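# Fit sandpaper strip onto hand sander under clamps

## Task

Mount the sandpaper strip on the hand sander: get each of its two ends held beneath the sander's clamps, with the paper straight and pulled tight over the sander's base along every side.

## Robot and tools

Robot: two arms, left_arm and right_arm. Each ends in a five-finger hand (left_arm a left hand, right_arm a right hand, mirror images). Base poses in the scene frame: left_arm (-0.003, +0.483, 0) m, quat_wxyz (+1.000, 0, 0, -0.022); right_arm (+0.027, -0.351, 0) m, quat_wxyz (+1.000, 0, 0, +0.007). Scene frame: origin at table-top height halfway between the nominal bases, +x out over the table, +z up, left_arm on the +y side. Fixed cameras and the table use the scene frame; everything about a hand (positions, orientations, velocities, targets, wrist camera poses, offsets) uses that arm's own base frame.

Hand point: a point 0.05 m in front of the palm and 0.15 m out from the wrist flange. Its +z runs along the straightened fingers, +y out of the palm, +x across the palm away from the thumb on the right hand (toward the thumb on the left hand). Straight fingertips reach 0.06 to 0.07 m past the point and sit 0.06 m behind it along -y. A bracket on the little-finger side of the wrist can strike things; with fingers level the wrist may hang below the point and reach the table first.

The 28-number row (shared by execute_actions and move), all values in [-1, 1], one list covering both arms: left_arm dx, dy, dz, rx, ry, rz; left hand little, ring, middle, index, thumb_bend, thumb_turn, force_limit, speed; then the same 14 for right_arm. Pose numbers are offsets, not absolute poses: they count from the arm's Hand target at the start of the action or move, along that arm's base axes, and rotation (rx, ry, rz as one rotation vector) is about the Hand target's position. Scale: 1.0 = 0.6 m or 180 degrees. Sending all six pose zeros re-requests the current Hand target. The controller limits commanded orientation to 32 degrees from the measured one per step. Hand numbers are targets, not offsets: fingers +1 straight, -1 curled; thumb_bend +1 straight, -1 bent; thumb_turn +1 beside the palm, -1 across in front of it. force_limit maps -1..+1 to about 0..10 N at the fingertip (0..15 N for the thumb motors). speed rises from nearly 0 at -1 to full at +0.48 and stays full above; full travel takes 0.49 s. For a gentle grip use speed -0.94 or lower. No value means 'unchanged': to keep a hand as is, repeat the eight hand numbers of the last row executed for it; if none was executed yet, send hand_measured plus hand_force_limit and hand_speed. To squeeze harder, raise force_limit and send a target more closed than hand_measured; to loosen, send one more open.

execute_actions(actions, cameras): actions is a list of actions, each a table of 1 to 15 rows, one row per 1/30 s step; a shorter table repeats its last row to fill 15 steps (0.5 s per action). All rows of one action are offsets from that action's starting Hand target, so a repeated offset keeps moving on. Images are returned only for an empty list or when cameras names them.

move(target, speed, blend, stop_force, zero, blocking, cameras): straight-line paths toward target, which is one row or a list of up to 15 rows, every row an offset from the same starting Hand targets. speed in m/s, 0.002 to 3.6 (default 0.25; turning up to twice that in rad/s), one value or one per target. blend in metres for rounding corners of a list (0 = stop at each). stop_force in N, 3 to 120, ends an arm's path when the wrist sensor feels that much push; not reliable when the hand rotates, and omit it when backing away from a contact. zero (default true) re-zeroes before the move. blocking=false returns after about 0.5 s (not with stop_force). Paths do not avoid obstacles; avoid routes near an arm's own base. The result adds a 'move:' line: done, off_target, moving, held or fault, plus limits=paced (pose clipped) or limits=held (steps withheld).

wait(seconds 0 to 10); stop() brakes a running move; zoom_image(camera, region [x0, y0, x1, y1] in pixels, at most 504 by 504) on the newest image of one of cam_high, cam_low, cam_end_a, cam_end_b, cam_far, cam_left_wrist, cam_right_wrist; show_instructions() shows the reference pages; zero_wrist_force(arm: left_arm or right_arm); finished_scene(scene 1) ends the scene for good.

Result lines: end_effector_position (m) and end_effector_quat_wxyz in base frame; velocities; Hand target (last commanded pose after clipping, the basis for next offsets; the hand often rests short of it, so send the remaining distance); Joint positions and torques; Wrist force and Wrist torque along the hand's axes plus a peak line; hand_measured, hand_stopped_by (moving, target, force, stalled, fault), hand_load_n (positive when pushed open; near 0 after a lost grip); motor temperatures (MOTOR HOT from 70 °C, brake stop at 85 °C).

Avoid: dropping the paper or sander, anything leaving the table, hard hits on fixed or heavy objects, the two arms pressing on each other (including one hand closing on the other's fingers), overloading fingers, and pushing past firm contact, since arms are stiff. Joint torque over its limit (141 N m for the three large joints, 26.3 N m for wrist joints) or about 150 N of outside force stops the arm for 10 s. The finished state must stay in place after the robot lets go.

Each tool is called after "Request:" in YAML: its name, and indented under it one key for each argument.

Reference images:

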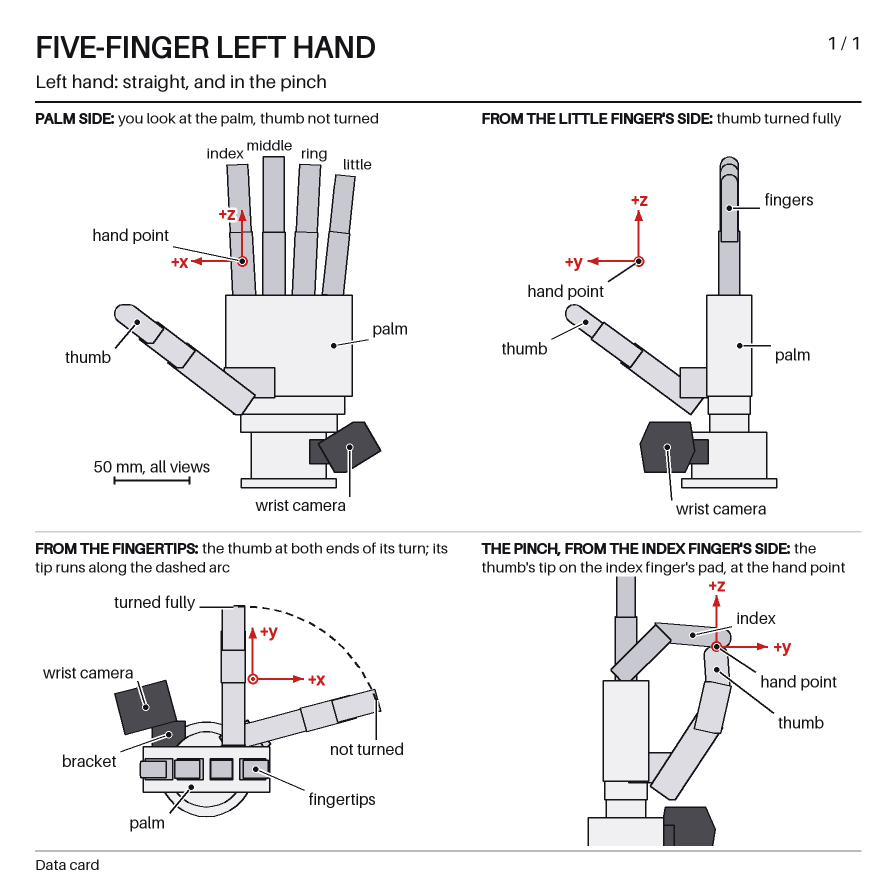

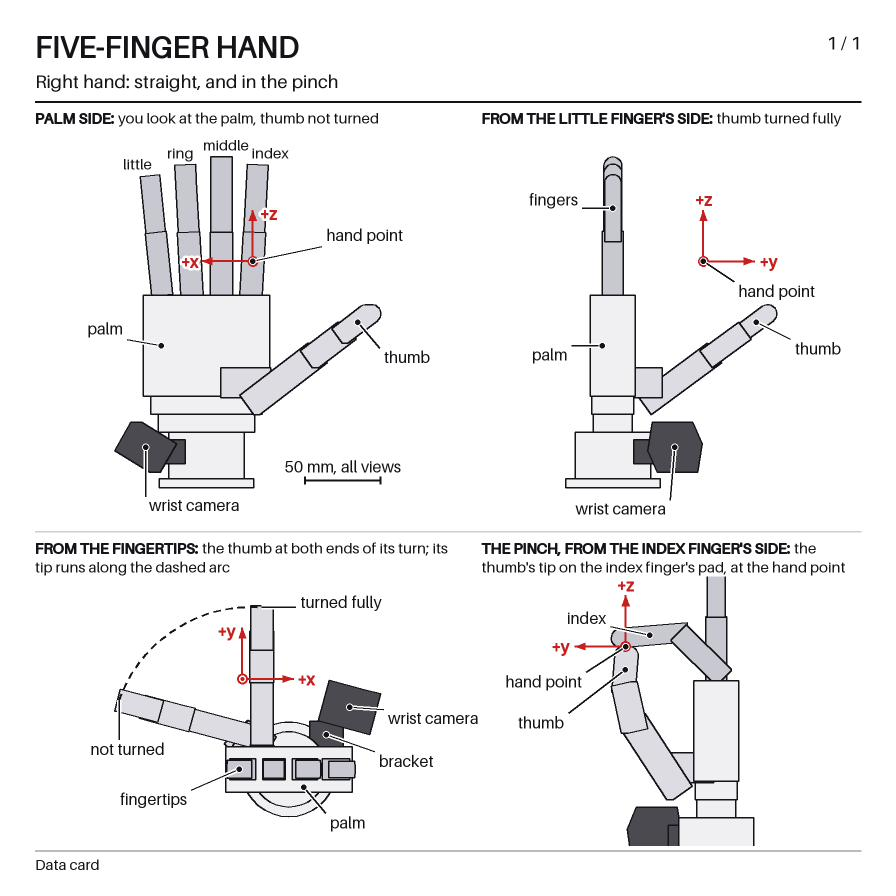

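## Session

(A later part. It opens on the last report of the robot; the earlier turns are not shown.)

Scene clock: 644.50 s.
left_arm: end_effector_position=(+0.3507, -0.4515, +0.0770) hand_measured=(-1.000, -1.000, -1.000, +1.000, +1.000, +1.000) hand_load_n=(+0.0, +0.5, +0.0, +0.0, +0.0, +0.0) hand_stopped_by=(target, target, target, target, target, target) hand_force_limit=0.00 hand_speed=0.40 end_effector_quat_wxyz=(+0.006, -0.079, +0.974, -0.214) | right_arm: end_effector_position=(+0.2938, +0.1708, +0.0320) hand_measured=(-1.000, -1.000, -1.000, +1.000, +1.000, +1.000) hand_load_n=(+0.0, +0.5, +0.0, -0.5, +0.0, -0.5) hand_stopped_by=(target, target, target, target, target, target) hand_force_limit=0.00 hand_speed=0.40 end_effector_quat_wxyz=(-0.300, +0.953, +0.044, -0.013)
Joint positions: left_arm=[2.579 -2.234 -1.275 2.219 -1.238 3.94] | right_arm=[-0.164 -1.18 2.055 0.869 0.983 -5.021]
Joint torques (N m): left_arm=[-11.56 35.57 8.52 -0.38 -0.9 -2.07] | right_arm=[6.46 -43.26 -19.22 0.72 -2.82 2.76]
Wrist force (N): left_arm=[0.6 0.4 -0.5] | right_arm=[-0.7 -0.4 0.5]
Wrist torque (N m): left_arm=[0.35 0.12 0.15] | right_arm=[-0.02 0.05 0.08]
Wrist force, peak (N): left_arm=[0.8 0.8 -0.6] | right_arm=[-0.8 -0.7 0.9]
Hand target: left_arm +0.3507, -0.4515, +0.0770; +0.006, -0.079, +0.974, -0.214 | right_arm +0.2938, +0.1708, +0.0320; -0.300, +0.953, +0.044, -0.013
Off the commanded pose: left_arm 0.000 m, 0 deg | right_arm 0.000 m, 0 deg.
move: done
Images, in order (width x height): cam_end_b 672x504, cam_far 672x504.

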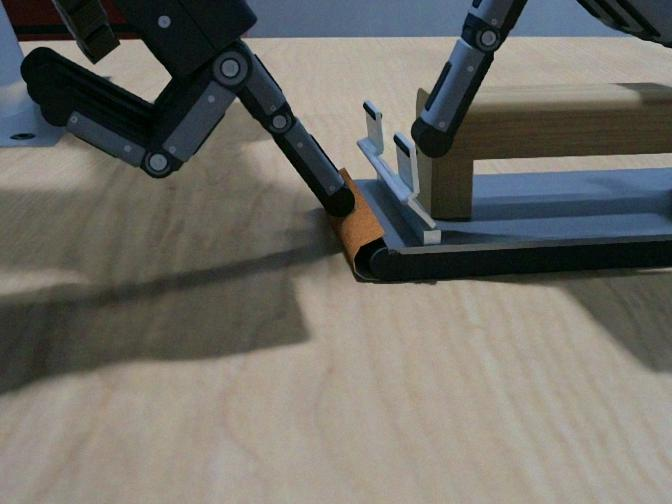

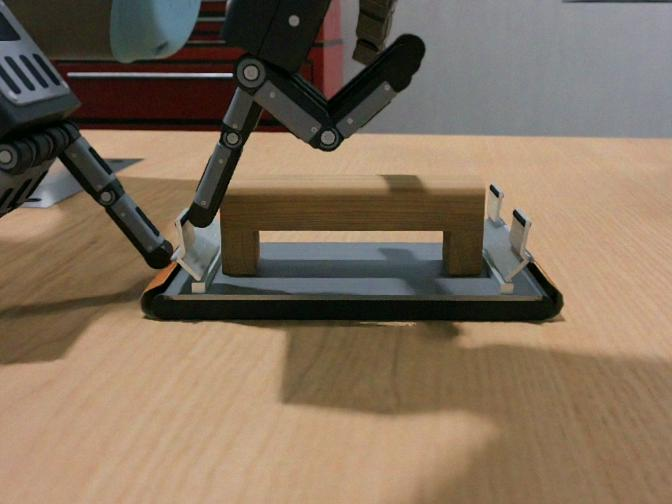

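Request:
move:
  target:
    - [0,0,0,0,0,0,-1,-1,-1,1,1,1,0,0.4,-0.0004,0.0045,0,0,0,0,-1,-1,-1,1,1,1,0,0.4]
  speed: 0.02
  stop_force: 3
  cameras: ["cam_end_b"]

Request:
zoom_image:
  camera: "cam_end_b"
  region: [300, 140, 460, 290]

Scene clock: 650.50 s.
left_arm: end_effector_position=(+0.3507, -0.4515, +0.0770) hand_measured=(-1.000, -1.000, -1.000, +1.000, +1.000, +1.000) hand_load_n=(+0.0, +0.0, +0.0, +0.0, -0.5, +0.0) hand_stopped_by=(target, target, target, target, target, target) hand_force_limit=0.00 hand_speed=0.40 end_effector_quat_wxyz=(+0.006, -0.079, +0.974, -0.214) | right_arm: end_effector_position=(+0.2935, +0.1735, +0.0320) hand_measured=(-1.000, -1.000, -1.000, +1.000, +1.000, +1.000) hand_load_n=(+0.0, +0.0, +0.0, +0.0, +0.0, -0.5) hand_stopped_by=(target, target, target, target, target, target) hand_force_limit=0.00 hand_speed=0.40 end_effector_quat_wxyz=(-0.300, +0.953, +0.044, -0.013)
Joint positions: left_arm=[2.579 -2.234 -1.275 2.219 -1.238 3.94] | right_arm=[-0.156 -1.181 2.053 0.865 0.982 -5.011]
Joint torques (N m): left_arm=[-12.19 36 8.39 -0.41 -0.86 -2.01] | right_arm=[6.03 -42.74 -19.54 0.79 -2.73 2.66]
Wrist force (N): left_arm=[0.5 0.3 -0.5] | right_arm=[-0.8 -0.3 0.2]
Wrist torque (N m): left_arm=[0.32 0.13 0.15] | right_arm=[-0.01 0.07 0.07]
Wrist force, peak (N): left_arm=[0.8 0.6 -0.7] | right_arm=[-1.1 -0.3 0.4]
Hand target: left_arm +0.3507, -0.4515, +0.0770; +0.006, -0.079, +0.974, -0.214 | right_arm +0.2935, +0.1735, +0.0320; -0.300, +0.953, +0.044, -0.013
Off the commanded pose: left_arm 0.000 m, 0 deg | right_arm 0.000 m, 0 deg.
move: done
Images, in order (width x height): cam_end_b 672x504.

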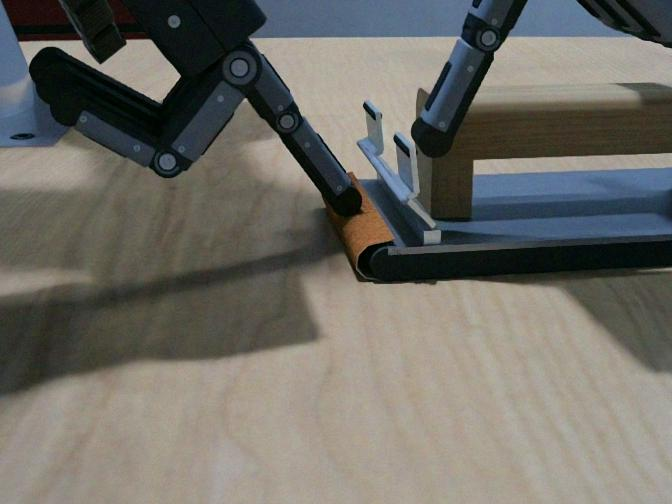

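Scaled by 3.150 from the camera's 672x504 image, which has a finer 960x720 frame.

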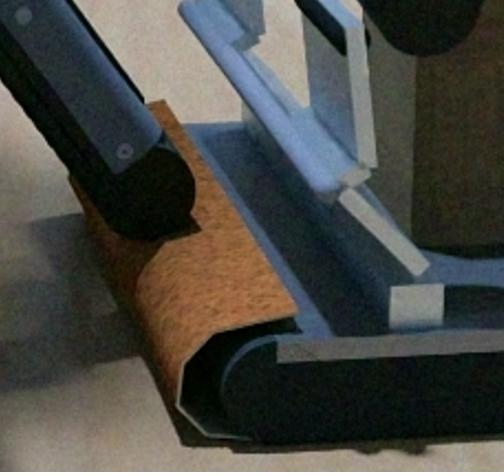

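Request:
move:
  target:
    - [0,0,0,0,0,0,-1,-1,-1,1,1,1,0,0.4,0.001,-0.0108,-0.004,0,0,0,-1,-1,-1,1,1,1,0,0.4]
    - [0,0,0,0,0,0,-1,-1,-1,1,1,1,0,0.4,0.001,-0.0108,-0.0113,0,0,0,-1,-1,-1,1,1,1,0,0.4]
    - [0,0,0,0,0,0,-1,-1,-1,1,1,1,0,0.4,0.0007,-0.008,-0.0113,0,0,0,-1,-1,-1,1,1,1,0,0.4]
  speed: 0.02
  stop_force: 4
  cameras: ["cam_end_b"]

Request:
zoom_image:
  camera: "cam_end_b"
  region: [300, 140, 460, 290]

Scene clock: 674.90 s.
left_arm: end_effector_position=(+0.3507, -0.4515, +0.0770) hand_measured=(-1.000, -1.000, -1.000, +1.000, +1.000, +1.000) hand_load_n=(+0.0, +0.5, +0.0, +0.0, +0.0, +0.0) hand_stopped_by=(target, target, target, target, target, target) hand_force_limit=0.00 hand_speed=0.40 end_effector_quat_wxyz=(+0.006, -0.079, +0.974, -0.214) | right_arm: end_effector_position=(+0.2940, +0.1687, +0.0252) hand_measured=(-1.000, -1.000, -1.000, +1.000, +1.000, +1.000) hand_load_n=(+0.0, +0.0, +0.0, +0.5, +0.0, +0.0) hand_stopped_by=(target, target, target, target, target, target) hand_force_limit=0.00 hand_speed=0.40 end_effector_quat_wxyz=(-0.300, +0.953, +0.044, -0.013)
Joint positions: left_arm=[2.579 -2.234 -1.275 2.219 -1.238 3.94] | right_arm=[-0.171 -1.166 2.061 0.853 0.984 -5.029]
Joint torques (N m): left_arm=[-12.35 36.5 8.36 -0.49 -0.82 -1.8] | right_arm=[7.3 -15.26 -18.64 0.24 -2.61 2.7]
Wrist force (N): left_arm=[0.4 0.4 -0.3] | right_arm=[-0.5 -1.4 -2.6]
Wrist torque (N m): left_arm=[0.33 0.17 0.14] | right_arm=[0.16 0.08 0.10]
Wrist force, peak (N): left_arm=[0.9 0.5 -0.5] | right_arm=[-0.7 -1.7 -2.8]
Hand target: left_arm +0.3507, -0.4515, +0.0770; +0.006, -0.079, +0.974, -0.214 | right_arm +0.2940, +0.1687, +0.0252; -0.300, +0.953, +0.044, -0.013
Off the commanded pose: left_arm 0.000 m, 0 deg | right_arm 0.000 m, 0 deg.
move: done
Images, in order (width x height): cam_end_b 672x504.

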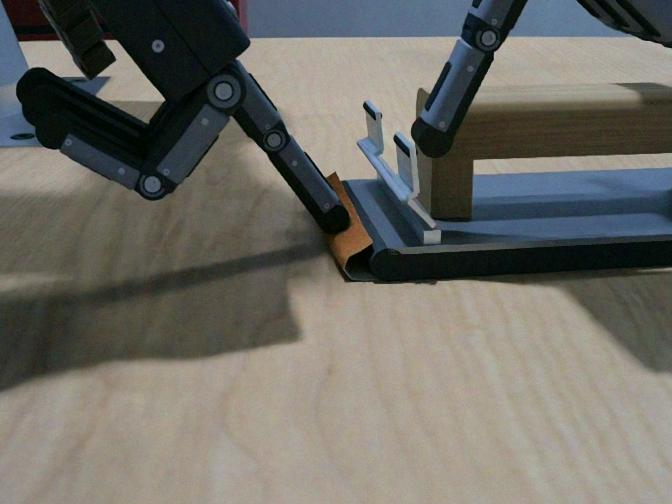

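Scaled by 3.150 from the camera's 672x504 image, which has a finer 960x720 frame.

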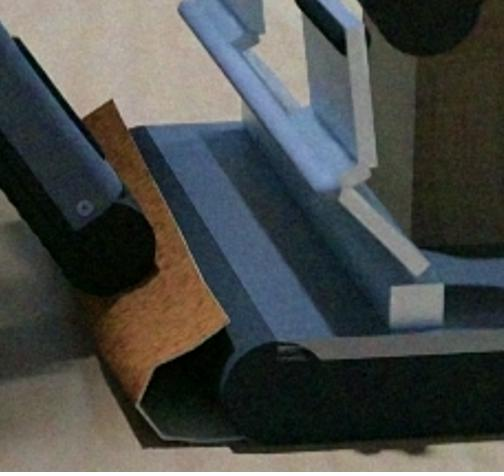

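Request:
execute_actions:
  actions: []

Request:
zoom_image:
  camera: "cam_far"
  region: [100, 180, 260, 340]

Request:
zoom_image:
  camera: "cam_low"
  region: [240, 200, 400, 280]

Request:
zoom_image:
  camera: "cam_high"
  region: [340, 170, 420, 240]

Request:
zoom_image:
  camera: "cam_end_b"
  region: [310, 160, 410, 290]

Scene clock: 697.67 s.
left_arm: end_effector_position=(+0.3507, -0.4515, +0.0770) hand_measured=(-1.000, -1.000, -1.000, +1.000, +1.000, +1.000) hand_load_n=(+0.0, +0.0, +0.5, +0.0, +0.0, +0.0) hand_stopped_by=(target, target, target, target, target, target) hand_force_limit=0.00 hand_speed=0.40 end_effector_quat_wxyz=(+0.006, -0.079, +0.974, -0.214) | right_arm: end_effector_position=(+0.2940, +0.1687, +0.0252) hand_measured=(-1.000, -1.000, -1.000, +1.000, +1.000, +1.000) hand_load_n=(+0.0, +0.0, +0.0, +0.0, +0.0, +0.0) hand_stopped_by=(target, target, target, target, target, target) hand_force_limit=0.00 hand_speed=0.40 end_effector_quat_wxyz=(-0.300, +0.953, +0.044, -0.013)
Joint positions: left_arm=[2.579 -2.234 -1.275 2.219 -1.238 3.94] | right_arm=[-0.171 -1.166 2.061 0.853 0.984 -5.029]
Joint velocities: within noise
Joint torques (N m): left_arm=[-12.02 36.52 8.62 -0.41 -0.84 -1.67] | right_arm=[6.91 -15.55 -19.07 0.34 -2.61 2.62]
Motor temperatures (°C): left_arm=[23 28 26 28 29 26] | right_arm=[27 24 26 34 28 34]
Wrist force (N): left_arm=[0.3 0.6 -0.1] | right_arm=[-0.3 -1.4 -2.6]
Wrist torque (N m): left_arm=[0.34 0.17 0.13] | right_arm=[0.18 0.05 0.11]
Wrist force, peak (N): left_arm=[0.9 0.5 -0.6] | right_arm=[-0.5 -1.5 -3.0]
Hand target: left_arm +0.3507, -0.4515, +0.0770; +0.006, -0.079, +0.974, -0.214 | right_arm +0.2940, +0.1687, +0.0252; -0.300, +0.953, +0.044, -0.013
Off the commanded pose: left_arm 0.000 m, 0 deg | right_arm 0.000 m, 0 deg.
camera_calibration:
cam_left_wrist: T_world_to_cam=[[-0.0951875, -0.919395, 0.381643, -0.403868], [-0.897125, 0.245376, 0.367366, 0.399006], [-0.431401, -0.307413, -0.848169, 0.190062], [0, 0, 0, 1]] pos_world=[0.401508, -0.410794, 0.168757]
cam_right_wrist: T_world_to_cam=[[0.380697, -0.758415, -0.529033, 0.0256924], [-0.781854, -0.569479, 0.253769, 0.322447], [-0.493735, 0.317017, -0.809769, 0.234629], [0, 0, 0, 1]] pos_world=[0.358169, 0.128731, 0.12176]

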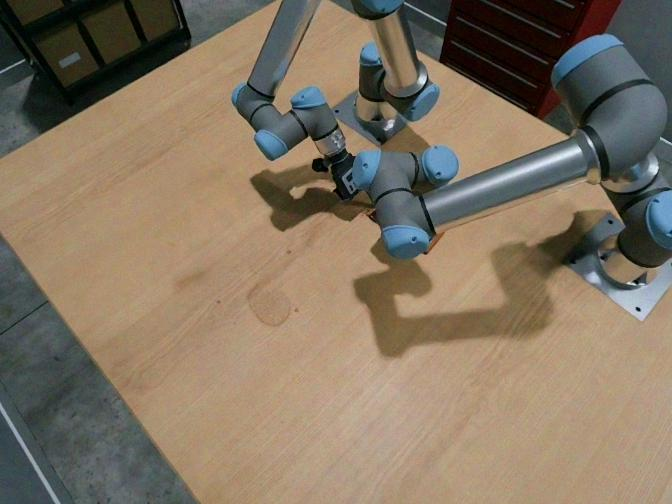

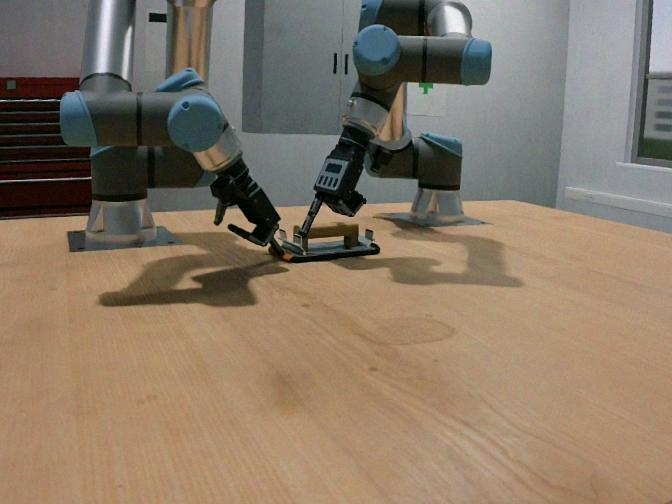

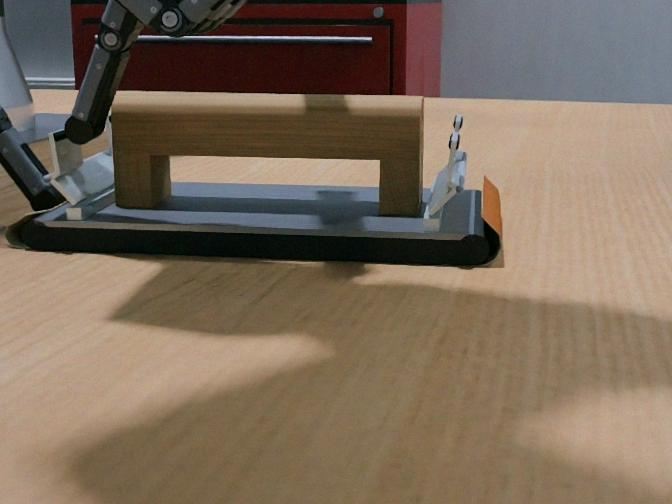

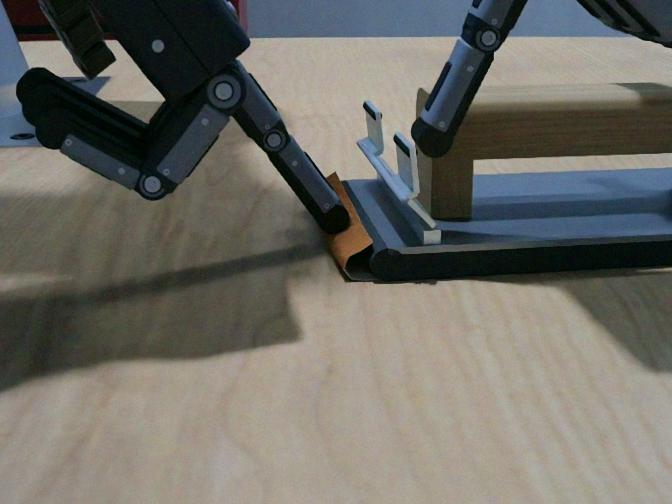

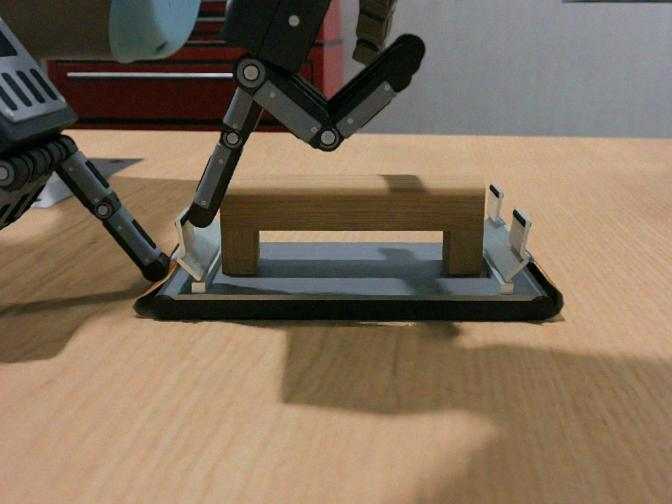

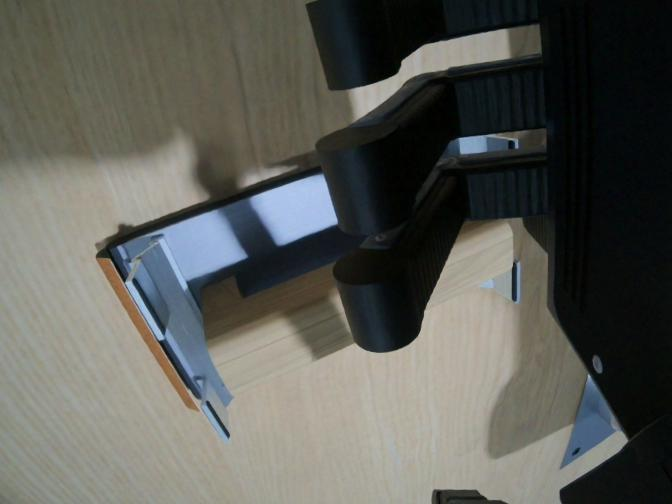

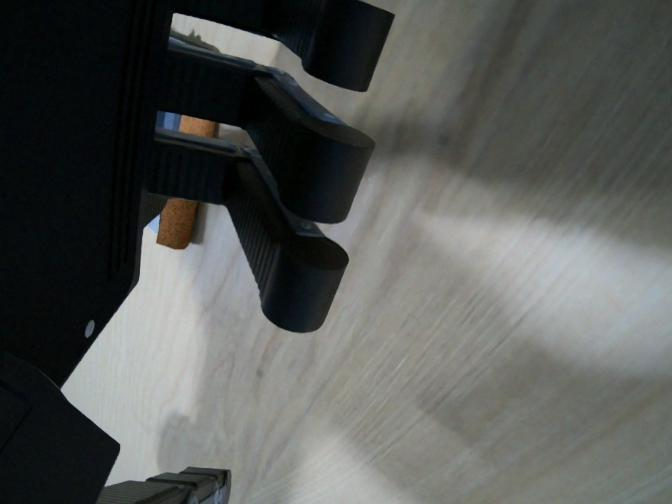

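Scaled by 3.150 from the camera's 672x504 image, which has a finer 960x720 frame.

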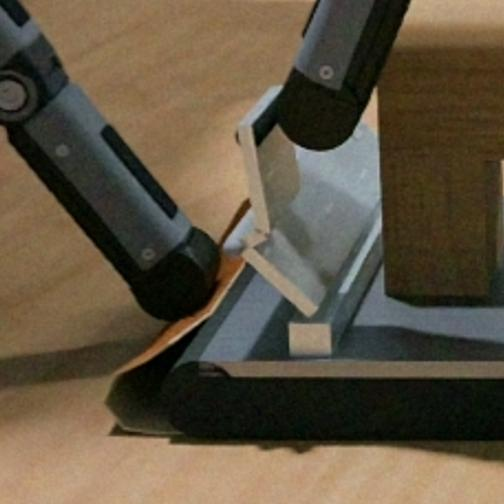

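Scaled by 3.150 from the camera's 672x504 image, which has a finer 960x720 frame.

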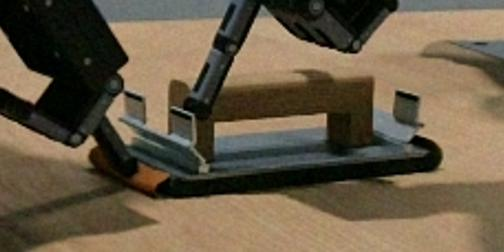

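Scaled by 6.300 from the camera's 672x504 image, which has a finer 960x720 frame.

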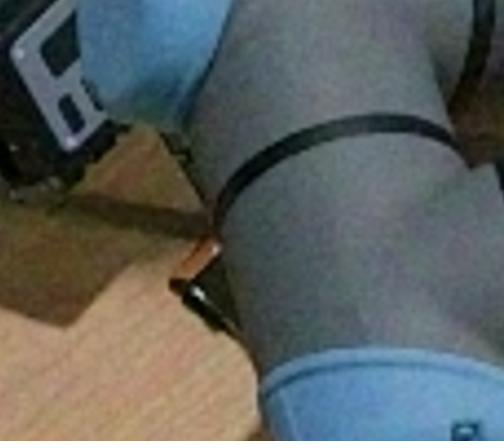

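Scaled by 3.877 from the camera's 672x504 image, which has a finer 960x720 frame.

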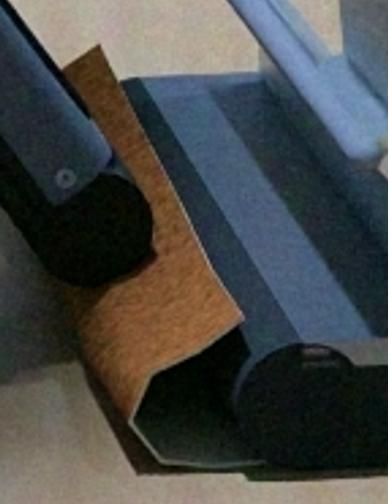

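Request:
move:
  target:
    - [0,0,0,0,0,0,-1,-1,-1,1,1,1,0,0.4,0.0013,-0.0149,0.006,0,0,0,-1,-1,-1,1,1,1,0,0.4]
  speed: 0.03
  cameras: ["cam_end_b","cam_far"]

Request:
zoom_image:
  camera: "cam_end_b"
  region: [300, 140, 460, 290]

Scene clock: 729.57 s.
left_arm: end_effector_position=(+0.3507, -0.4515, +0.0770) hand_measured=(-1.000, -1.000, -1.000, +1.000, +1.000, +1.000) hand_load_n=(+0.0, +0.0, +0.0, +0.5, +0.0, +0.0) hand_stopped_by=(target, target, target, target, target, target) hand_force_limit=0.00 hand_speed=0.40 end_effector_quat_wxyz=(+0.006, -0.079, +0.974, -0.214) | right_arm: end_effector_position=(+0.2947, +0.1599, +0.0288) hand_measured=(-1.000, -1.000, -1.000, +1.000, +1.000, +1.000) hand_load_n=(+0.0, +0.0, +0.0, +0.0, +0.0, -0.5) hand_stopped_by=(target, target, target, target, target, target) hand_force_limit=0.00 hand_speed=0.40 end_effector_quat_wxyz=(-0.300, +0.953, +0.044, -0.013)
Joint positions: left_arm=[2.579 -2.234 -1.275 2.219 -1.238 3.94] | right_arm=[-0.198 -1.173 2.064 0.874 0.989 -5.061]
Joint torques (N m): left_arm=[-11.7 36.66 8.67 -0.48 -0.79 -1.61] | right_arm=[-6.9 -43.08 -1.72 5.35 0.87 -2.65]
Wrist force (N): left_arm=[0.3 0.4 -0.2] | right_arm=[-0.8 -0.6 0.6]
Wrist torque (N m): left_arm=[0.32 0.18 0.14] | right_arm=[-0.05 0.03 0.21]
Wrist force, peak (N): left_arm=[0.7 0.7 -0.4] | right_arm=[-0.9 -2.1 -2.6]
Hand target: left_arm +0.3507, -0.4515, +0.0770; +0.006, -0.079, +0.974, -0.214 | right_arm +0.2947, +0.1598, +0.0288; -0.300, +0.953, +0.044, -0.013
Off the commanded pose: left_arm 0.000 m, 0 deg | right_arm 0.000 m, 0 deg.
move: done
Images, in order (width x height): cam_end_b 672x504, cam_far 672x504.

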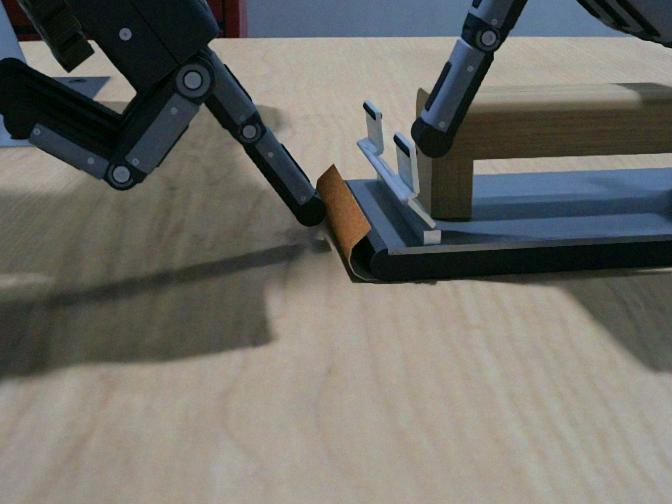

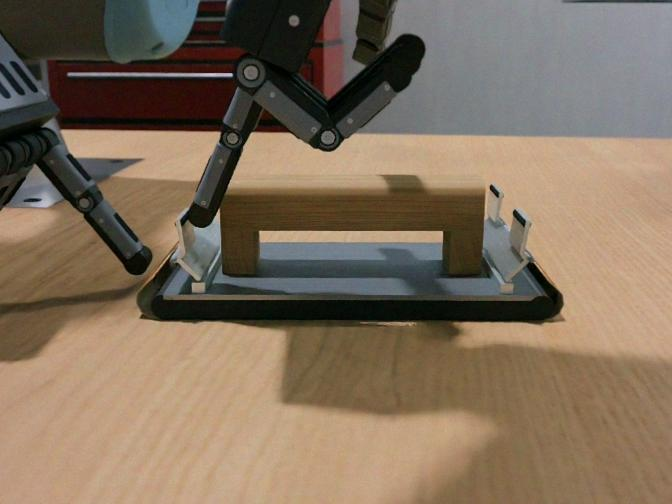

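Scaled by 3.150 from the camera's 672x504 image, which has a finer 960x720 frame.

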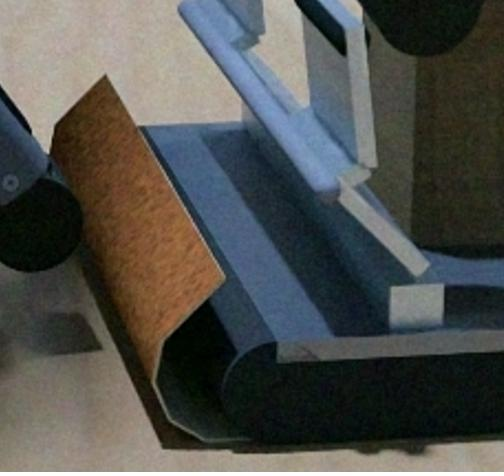

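Request:
move:
  target:
    - [0,0,0,0,0,0,-1,-1,-1,1,1,1,0,0.4,0,-0.002,-0.0075,0,0,0,-1,-1,-1,1,1,1,0,0.4]
    - [0,0,0,0,0,0,-1,-1,-1,1,1,1,0,0.4,-0.0012,0.013,-0.0075,0,0,0,-1,-1,-1,1,1,1,0,0.4]
  speed: 0.03
  stop_force: 4
  cameras: ["cam_end_b","cam_far"]

Request:
zoom_image:
  camera: "cam_end_b"
  region: [300, 140, 460, 290]

Scene clock: 743.50 s.
left_arm: end_effector_position=(+0.3507, -0.4515, +0.0770) hand_measured=(-1.000, -1.000, -1.000, +1.000, +1.000, +1.000) hand_load_n=(+0.0, +0.0, +0.0, -0.5, +0.0, +0.0) hand_stopped_by=(target, target, target, target, target, target) hand_force_limit=0.00 hand_speed=0.40 end_effector_quat_wxyz=(+0.006, -0.079, +0.974, -0.214) | right_arm: end_effector_position=(+0.2940, +0.1676, +0.0243) hand_measured=(-1.000, -1.000, -1.000, +1.000, +1.000, +1.000) hand_load_n=(+0.0, +0.0, +0.0, +0.0, +0.0, +0.0) hand_stopped_by=(target, target, target, target, target, target) hand_force_limit=0.00 hand_speed=0.40 end_effector_quat_wxyz=(-0.300, +0.953, +0.044, -0.013)
Joint positions: left_arm=[2.579 -2.234 -1.275 2.219 -1.238 3.94] | right_arm=[-0.174 -1.164 2.062 0.852 0.985 -5.033]
Joint torques (N m): left_arm=[-12.01 37 9.06 -0.48 -0.75 -1.43] | right_arm=[6.69 -15.74 -19.48 0.67 -2.78 2.6]
Wrist force (N): left_arm=[0.4 0.5 -0.3] | right_arm=[-1.0 -0.2 -0.2]
Wrist torque (N m): left_arm=[0.35 0.15 0.14] | right_arm=[0.04 0.07 0.07]
Wrist force, peak (N): left_arm=[0.8 0.6 -0.7] | right_arm=[-1.1 -0.6 0.6]
Hand target: left_arm +0.3507, -0.4515, +0.0770; +0.006, -0.079, +0.974, -0.214 | right_arm +0.2940, +0.1676, +0.0243; -0.300, +0.953, +0.044, -0.013
Off the commanded pose: left_arm 0.000 m, 0 deg | right_arm 0.000 m, 0 deg.
move: done
Images, in order (width x height): cam_end_b 672x504, cam_far 672x504.

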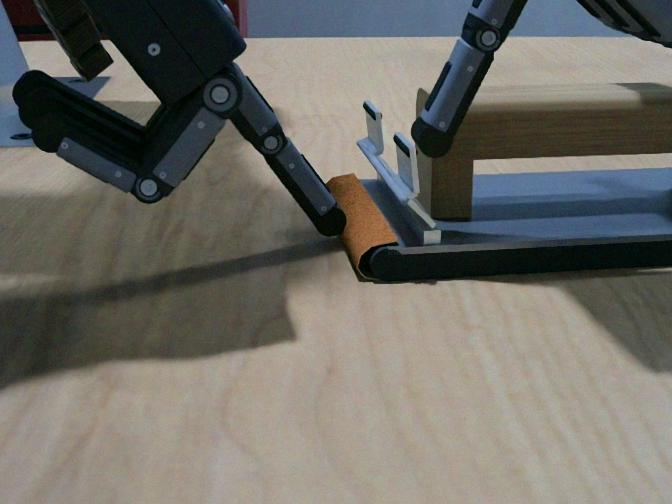

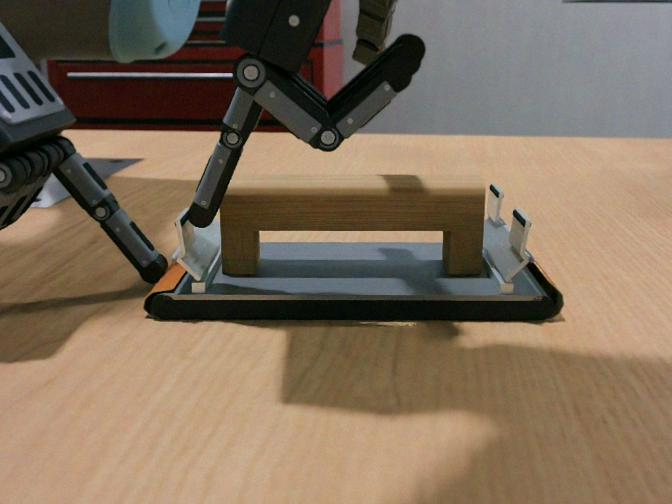

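Scaled by 3.150 from the camera's 672x504 image, which has a finer 960x720 frame.

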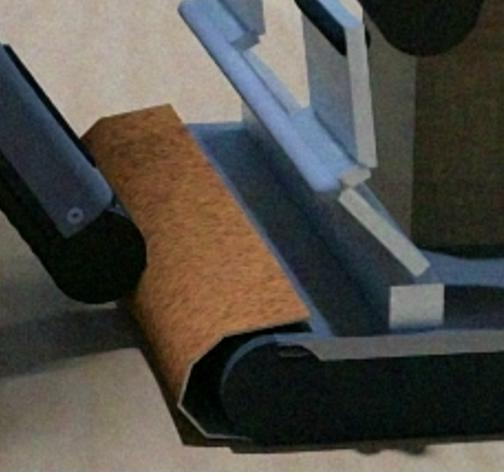

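Request:
move:
  target:
    - [0,0,0,0,0,0,-1,-1,-1,1,1,1,0,0.4,-0.0003,0.0037,0.0,0,0,0,-1,-1,-1,1,1,1,0,0.4]
  speed: 0.02
  stop_force: 4
  cameras: ["cam_end_b","cam_far"]

Request:
zoom_image:
  camera: "cam_end_b"
  region: [300, 140, 460, 290]

Request:
zoom_image:
  camera: "cam_far"
  region: [100, 180, 260, 340]

Scene clock: 754.53 s.
left_arm: end_effector_position=(+0.3507, -0.4515, +0.0770) hand_measured=(-1.000, -1.000, -1.000, +1.000, +1.000, +1.000) hand_load_n=(+0.0, +0.0, +0.0, +0.0, +0.0, +0.0) hand_stopped_by=(target, target, target, target, target, target) hand_force_limit=0.00 hand_speed=0.40 end_effector_quat_wxyz=(+0.006, -0.079, +0.974, -0.214) | right_arm: end_effector_position=(+0.2938, +0.1698, +0.0243) hand_measured=(-1.000, -1.000, -1.000, +1.000, +1.000, +1.000) hand_load_n=(+0.0, +0.0, +0.5, -1.0, +0.0, +0.0) hand_stopped_by=(target, target, target, target, target, target) hand_force_limit=0.00 hand_speed=0.40 end_effector_quat_wxyz=(-0.300, +0.953, +0.044, -0.013)
Joint positions: left_arm=[2.579 -2.234 -1.275 2.219 -1.238 3.94] | right_arm=[-0.167 -1.164 2.061 0.85 0.984 -5.025]
Joint torques (N m): left_arm=[-11.7 37.59 9.29 -0.46 -0.75 -1.31] | right_arm=[6.68 -42.44 -19.16 0.46 -2.94 2.62]
Wrist force (N): left_arm=[0.6 0.3 -0.4] | right_arm=[-0.9 0.4 -2.2]
Wrist torque (N m): left_arm=[0.33 0.13 0.15] | right_arm=[0.13 0.04 0.07]
Wrist force, peak (N): left_arm=[0.8 0.6 -0.6] | right_arm=[-1.1 0.4 -2.3]
Hand target: left_arm +0.3507, -0.4515, +0.0770; +0.006, -0.079, +0.974, -0.214 | right_arm +0.2938, +0.1698, +0.0243; -0.300, +0.953, +0.044, -0.013
Off the commanded pose: left_arm 0.000 m, 0 deg | right_arm 0.000 m, 0 deg.
move: done
Images, in order (width x height): cam_end_b 672x504, cam_far 672x504.

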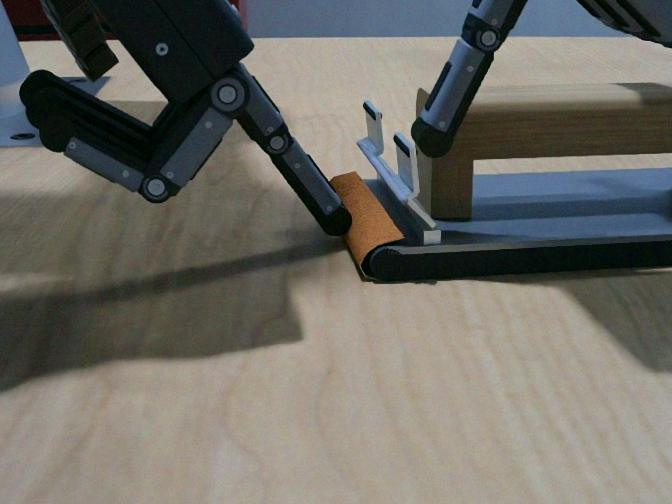

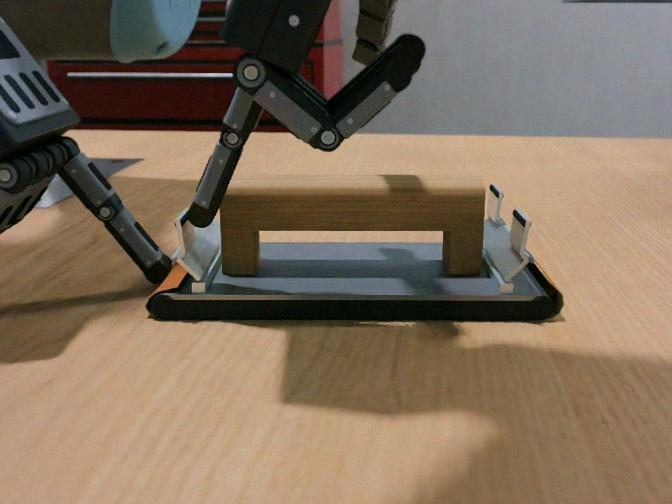

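Scaled by 3.150 from the camera's 672x504 image, which has a finer 960x720 frame.

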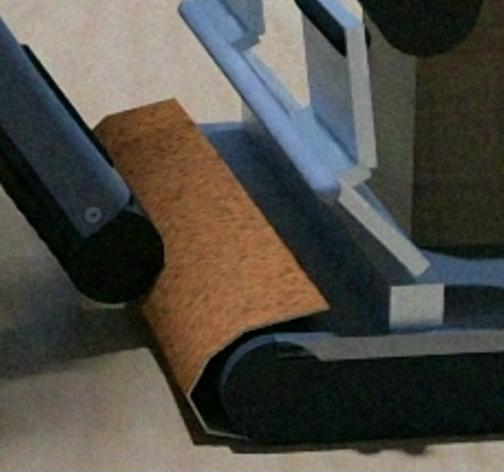

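Scaled by 3.150 from the camera's 672x504 image, which has a finer 960x720 frame.

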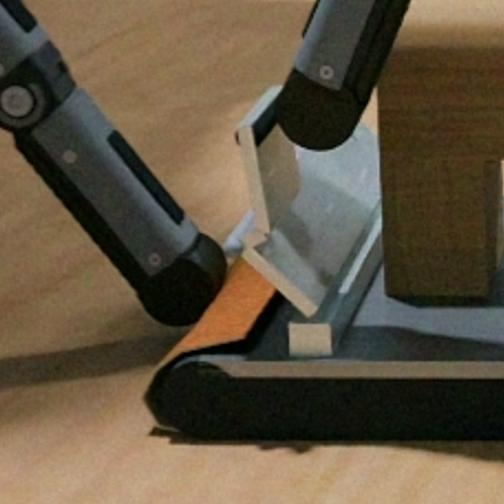

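Request:
move:
  target:
    - [0,0,0,0,0,0,-1,-1,-1,1,1,1,0,0.4,0.0019,-0.021,0.001,0,0,0,-1,-1,-1,1,1,1,0,0.4]
    - [0,0,0,0,0,0,-1,-1,-1,1,1,1,0,0.4,-0.0396,-0.0248,0.001,0,0,0,-1,-1,-1,1,1,1,0,0.4]
  speed: 0.05

Request:
move:
  target: [0,0,0,0,0,0,-1,-1,-1,1,1,1,0,0.4,0,0,0,0,0,0,-1,1,-1,1,1,1,0,0.2]
  cameras: ["cam_end_b","cam_far","cam_low","cam_high"]

Request:
zoom_image:
  camera: "cam_end_b"
  region: [260, 140, 460, 290]

Scene clock: 783.07 s.
left_arm: end_effector_position=(+0.3507, -0.4515, +0.0770) hand_measured=(-1.000, -1.000, -1.000, +1.000, +1.000, +1.000) hand_load_n=(+0.0, +0.0, +0.0, +0.0, -0.5, +0.0) hand_stopped_by=(target, target, target, target, target, target) hand_force_limit=0.00 hand_speed=0.40 end_effector_quat_wxyz=(+0.006, -0.079, +0.974, -0.214) | right_arm: end_effector_position=(+0.2702, +0.1550, +0.0249) hand_measured=(-1.000, -1.000, -1.000, +1.000, +1.000, +1.000) hand_load_n=(+0.0, +0.0, +0.0, +0.0, -0.5, +0.0) hand_stopped_by=(target, target, target, target, target, target) hand_force_limit=0.00 hand_speed=0.40 end_effector_quat_wxyz=(-0.300, +0.953, +0.044, -0.013)
Joint positions: left_arm=[2.579 -2.234 -1.275 2.219 -1.238 3.94] | right_arm=[-0.231 -1.206 2.145 0.848 0.996 -5.1]
Joint torques (N m): left_arm=[-11.77 37.45 9.2 -0.48 -0.77 -1.03] | right_arm=[-7.23 -40.2 -0.98 0.72 0.88 -2.52]
Wrist force (N): left_arm=[0.8 0.6 -0.5] | right_arm=[-0.8 -0.4 0.6]
Wrist torque (N m): left_arm=[0.37 0.09 0.17] | right_arm=[-0.02 0.03 0.19]
Wrist force, peak (N): left_arm=[1.0 0.6 -0.4] | right_arm=[-1.0 0.4 -2.3]
Hand target: left_arm +0.3507, -0.4515, +0.0770; +0.006, -0.079, +0.974, -0.214 | right_arm +0.2701, +0.1549, +0.0249; -0.300, +0.953, +0.044, -0.013
Off the commanded pose: left_arm 0.000 m, 0 deg | right_arm 0.000 m, 0 deg.
move: done

Scene clock: 783.70 s.
left_arm: end_effector_position=(+0.3507, -0.4515, +0.0770) hand_measured=(-1.000, -1.000, -1.000, +1.000, +1.000, +1.000) hand_load_n=(+0.0, +0.0, +0.0, +0.0, +0.0, -0.5) hand_stopped_by=(target, target, target, target, target, target) hand_force_limit=0.00 hand_speed=0.40 end_effector_quat_wxyz=(+0.006, -0.079, +0.974, -0.214) | right_arm: end_effector_position=(+0.2701, +0.1549, +0.0249) hand_measured=(-1.000, +0.122, -1.000, +1.000, +1.000, +1.000) hand_load_n=(+0.0, -23.5, +0.0, +0.0, +0.0, +0.0) hand_stopped_by=(target, moving, target, target, target, target) hand_force_limit=0.00 hand_speed=0.20 end_effector_quat_wxyz=(-0.300, +0.953, +0.044, -0.013)
Joint positions: left_arm=[2.579 -2.234 -1.275 2.219 -1.238 3.94] | right_arm=[-0.232 -1.206 2.145 0.848 0.996 -5.1]
Joint torques (N m): left_arm=[-12.06 37.8 9.24 -0.63 -0.72 -1.1] | right_arm=[-2.39 -32.3 -0.89 0.97 0.37 -2.68]
Wrist force (N): left_arm=[0.5 0.6 0.0] | right_arm=[-1.6 -4.6 -17.4]
Wrist torque (N m): left_arm=[0.33 0.15 0.14] | right_arm=[-0.05 0.75 0.04]
Wrist force, peak (N): left_arm=[0.9 0.4 -0.5] | right_arm=[-1.4 -4.9 -17.5]
Hand target: left_arm +0.3507, -0.4515, +0.0770; +0.006, -0.079, +0.974, -0.214 | right_arm +0.2701, +0.1549, +0.0249; -0.300, +0.953, +0.044, -0.013
Off the commanded pose: left_arm 0.000 m, 0 deg | right_arm 0.000 m, 0 deg.
move: done
Images, in order (width x height): cam_high 672x504, cam_low 672x504, cam_end_b 672x504, cam_far 672x504.

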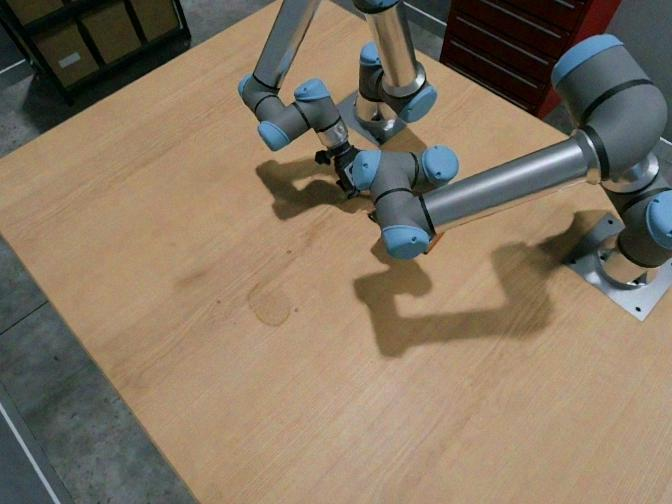

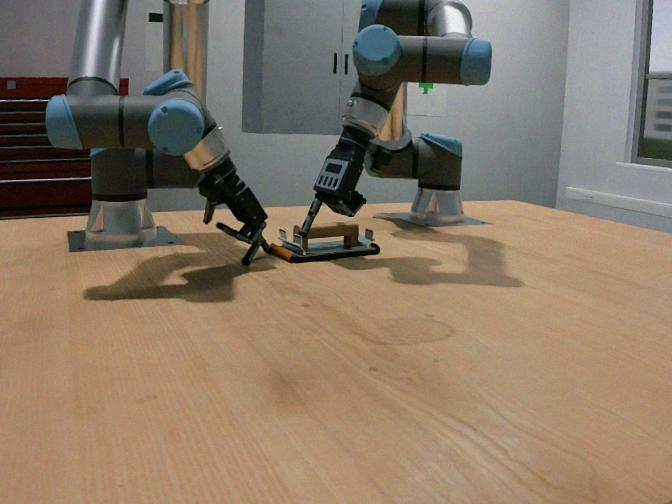

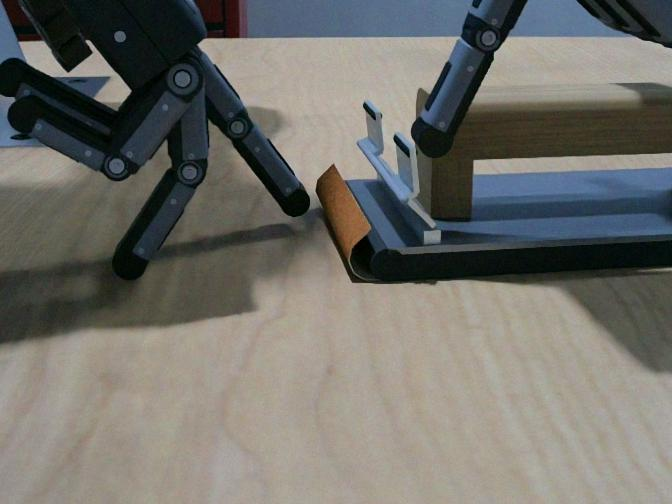

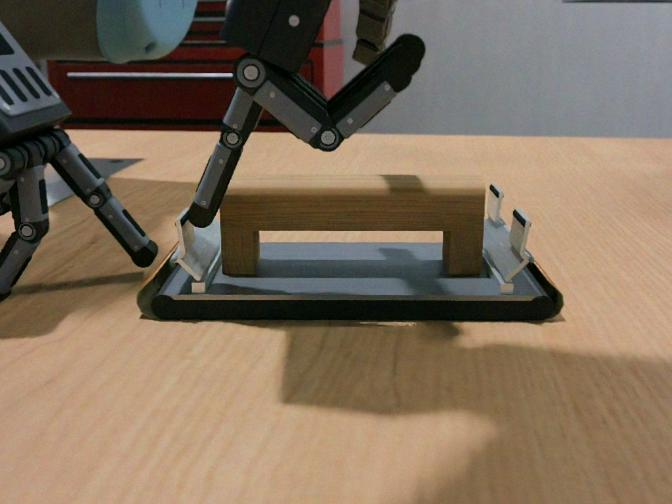

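Scaled by 2.520 from the camera's 672x504 image, which has a finer 960x720 frame.

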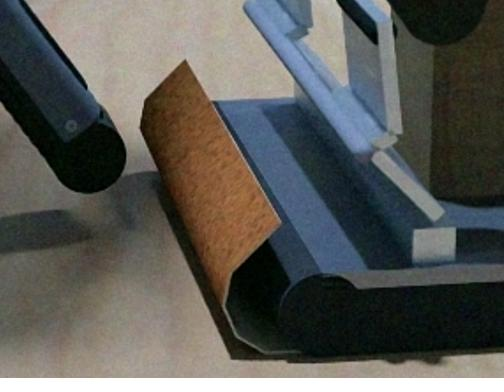

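Request:
execute_actions:
  actions:
    - [[0,0,0,0,0,0,-1,-1,-1,1,1,1,0,0.4,0,0,0.01,0,0,0,-1,-1,-1,1,1,1,0,0.4],[0,0,0,0,0,0,-1,-1,-1,1,1,1,0,0.4,0,0,0.02,0,0,0,-1,-1,-1,1,1,1,0,0.4],[0,0,0,0,0,0,-1,-1,-1,1,1,1,0,0.4,0,0,0.03,0,0,0,-1,-1,-1,1,1,1,0,0.4],[0,0,0,0,0,0,-1,-1,-1,1,1,1,0,0.4,0,0,0.04,0,0,0,-1,-1,-1,1,1,1,0,0.4],[0,0,0,0,0,0,-1,-1,-1,1,1,1,0,0.4,0,0,0.05,0,0,0,-1,-1,-1,1,1,1,0,0.4],[0,0,0,0,0,0,-1,-1,-1,1,1,1,0,0.4,0,0,0.06,0,0,0,-1,-1,-1,1,1,1,0,0.4],[0,0,0,0,0,0,-1,-1,-1,1,1,1,0,0.4,0,0,0.07,0,0,0,-1,-1,-1,1,1,1,0,0.4],[0,0,0,0,0,0,-1,-1,-1,1,1,1,0,0.4,0,0,0.08,0,0,0,-1,-1,-1,1,1,1,0,0.4]]

Scene clock: 792.10 s.
left_arm: end_effector_position=(+0.3507, -0.4515, +0.0770) hand_measured=(-1.000, -1.000, -1.000, +1.000, +1.000, +1.000) hand_load_n=(+0.0, +0.0, +0.0, +0.0, +0.0, +0.0) hand_stopped_by=(target, target, target, target, target, target) hand_force_limit=0.00 hand_speed=0.40 end_effector_quat_wxyz=(+0.006, -0.079, +0.974, -0.214) | right_arm: end_effector_position=(+0.2701, +0.1550, +0.0727) hand_measured=(-1.000, -1.000, -1.000, +1.000, +1.000, +1.000) hand_load_n=(+0.0, +0.0, +0.0, +0.0, +0.0, +0.0) hand_stopped_by=(target, target, target, target, target, target) hand_force_limit=0.00 hand_speed=0.40 end_effector_quat_wxyz=(-0.300, +0.953, +0.044, -0.013)
Joint positions: left_arm=[2.579 -2.234 -1.275 2.219 -1.238 3.94] | right_arm=[-0.231 -1.308 2.11 0.985 0.996 -5.1]
Joint torques (N m): left_arm=[-11.99 37.73 9.42 -0.55 -0.66 -0.9] | right_arm=[-6.6 -37.32 -21.78 5.32 0.83 -2.57]
Wrist force (N): left_arm=[0.7 0.5 -0.2] | right_arm=[-0.8 -0.4 0.8]
Wrist torque (N m): left_arm=[0.34 0.12 0.15] | right_arm=[-0.03 0.03 0.19]
Wrist force, peak (N): left_arm=[0.8 0.6 -0.6] | right_arm=[-1.5 -5.0 -17.4]
Hand target: left_arm +0.3507, -0.4515, +0.0770; +0.006, -0.079, +0.974, -0.214 | right_arm +0.2701, +0.1549, +0.0729; -0.300, +0.953, +0.044, -0.013
Off the commanded pose: left_arm 0.000 m, 0 deg | right_arm 0.000 m, 0 deg.


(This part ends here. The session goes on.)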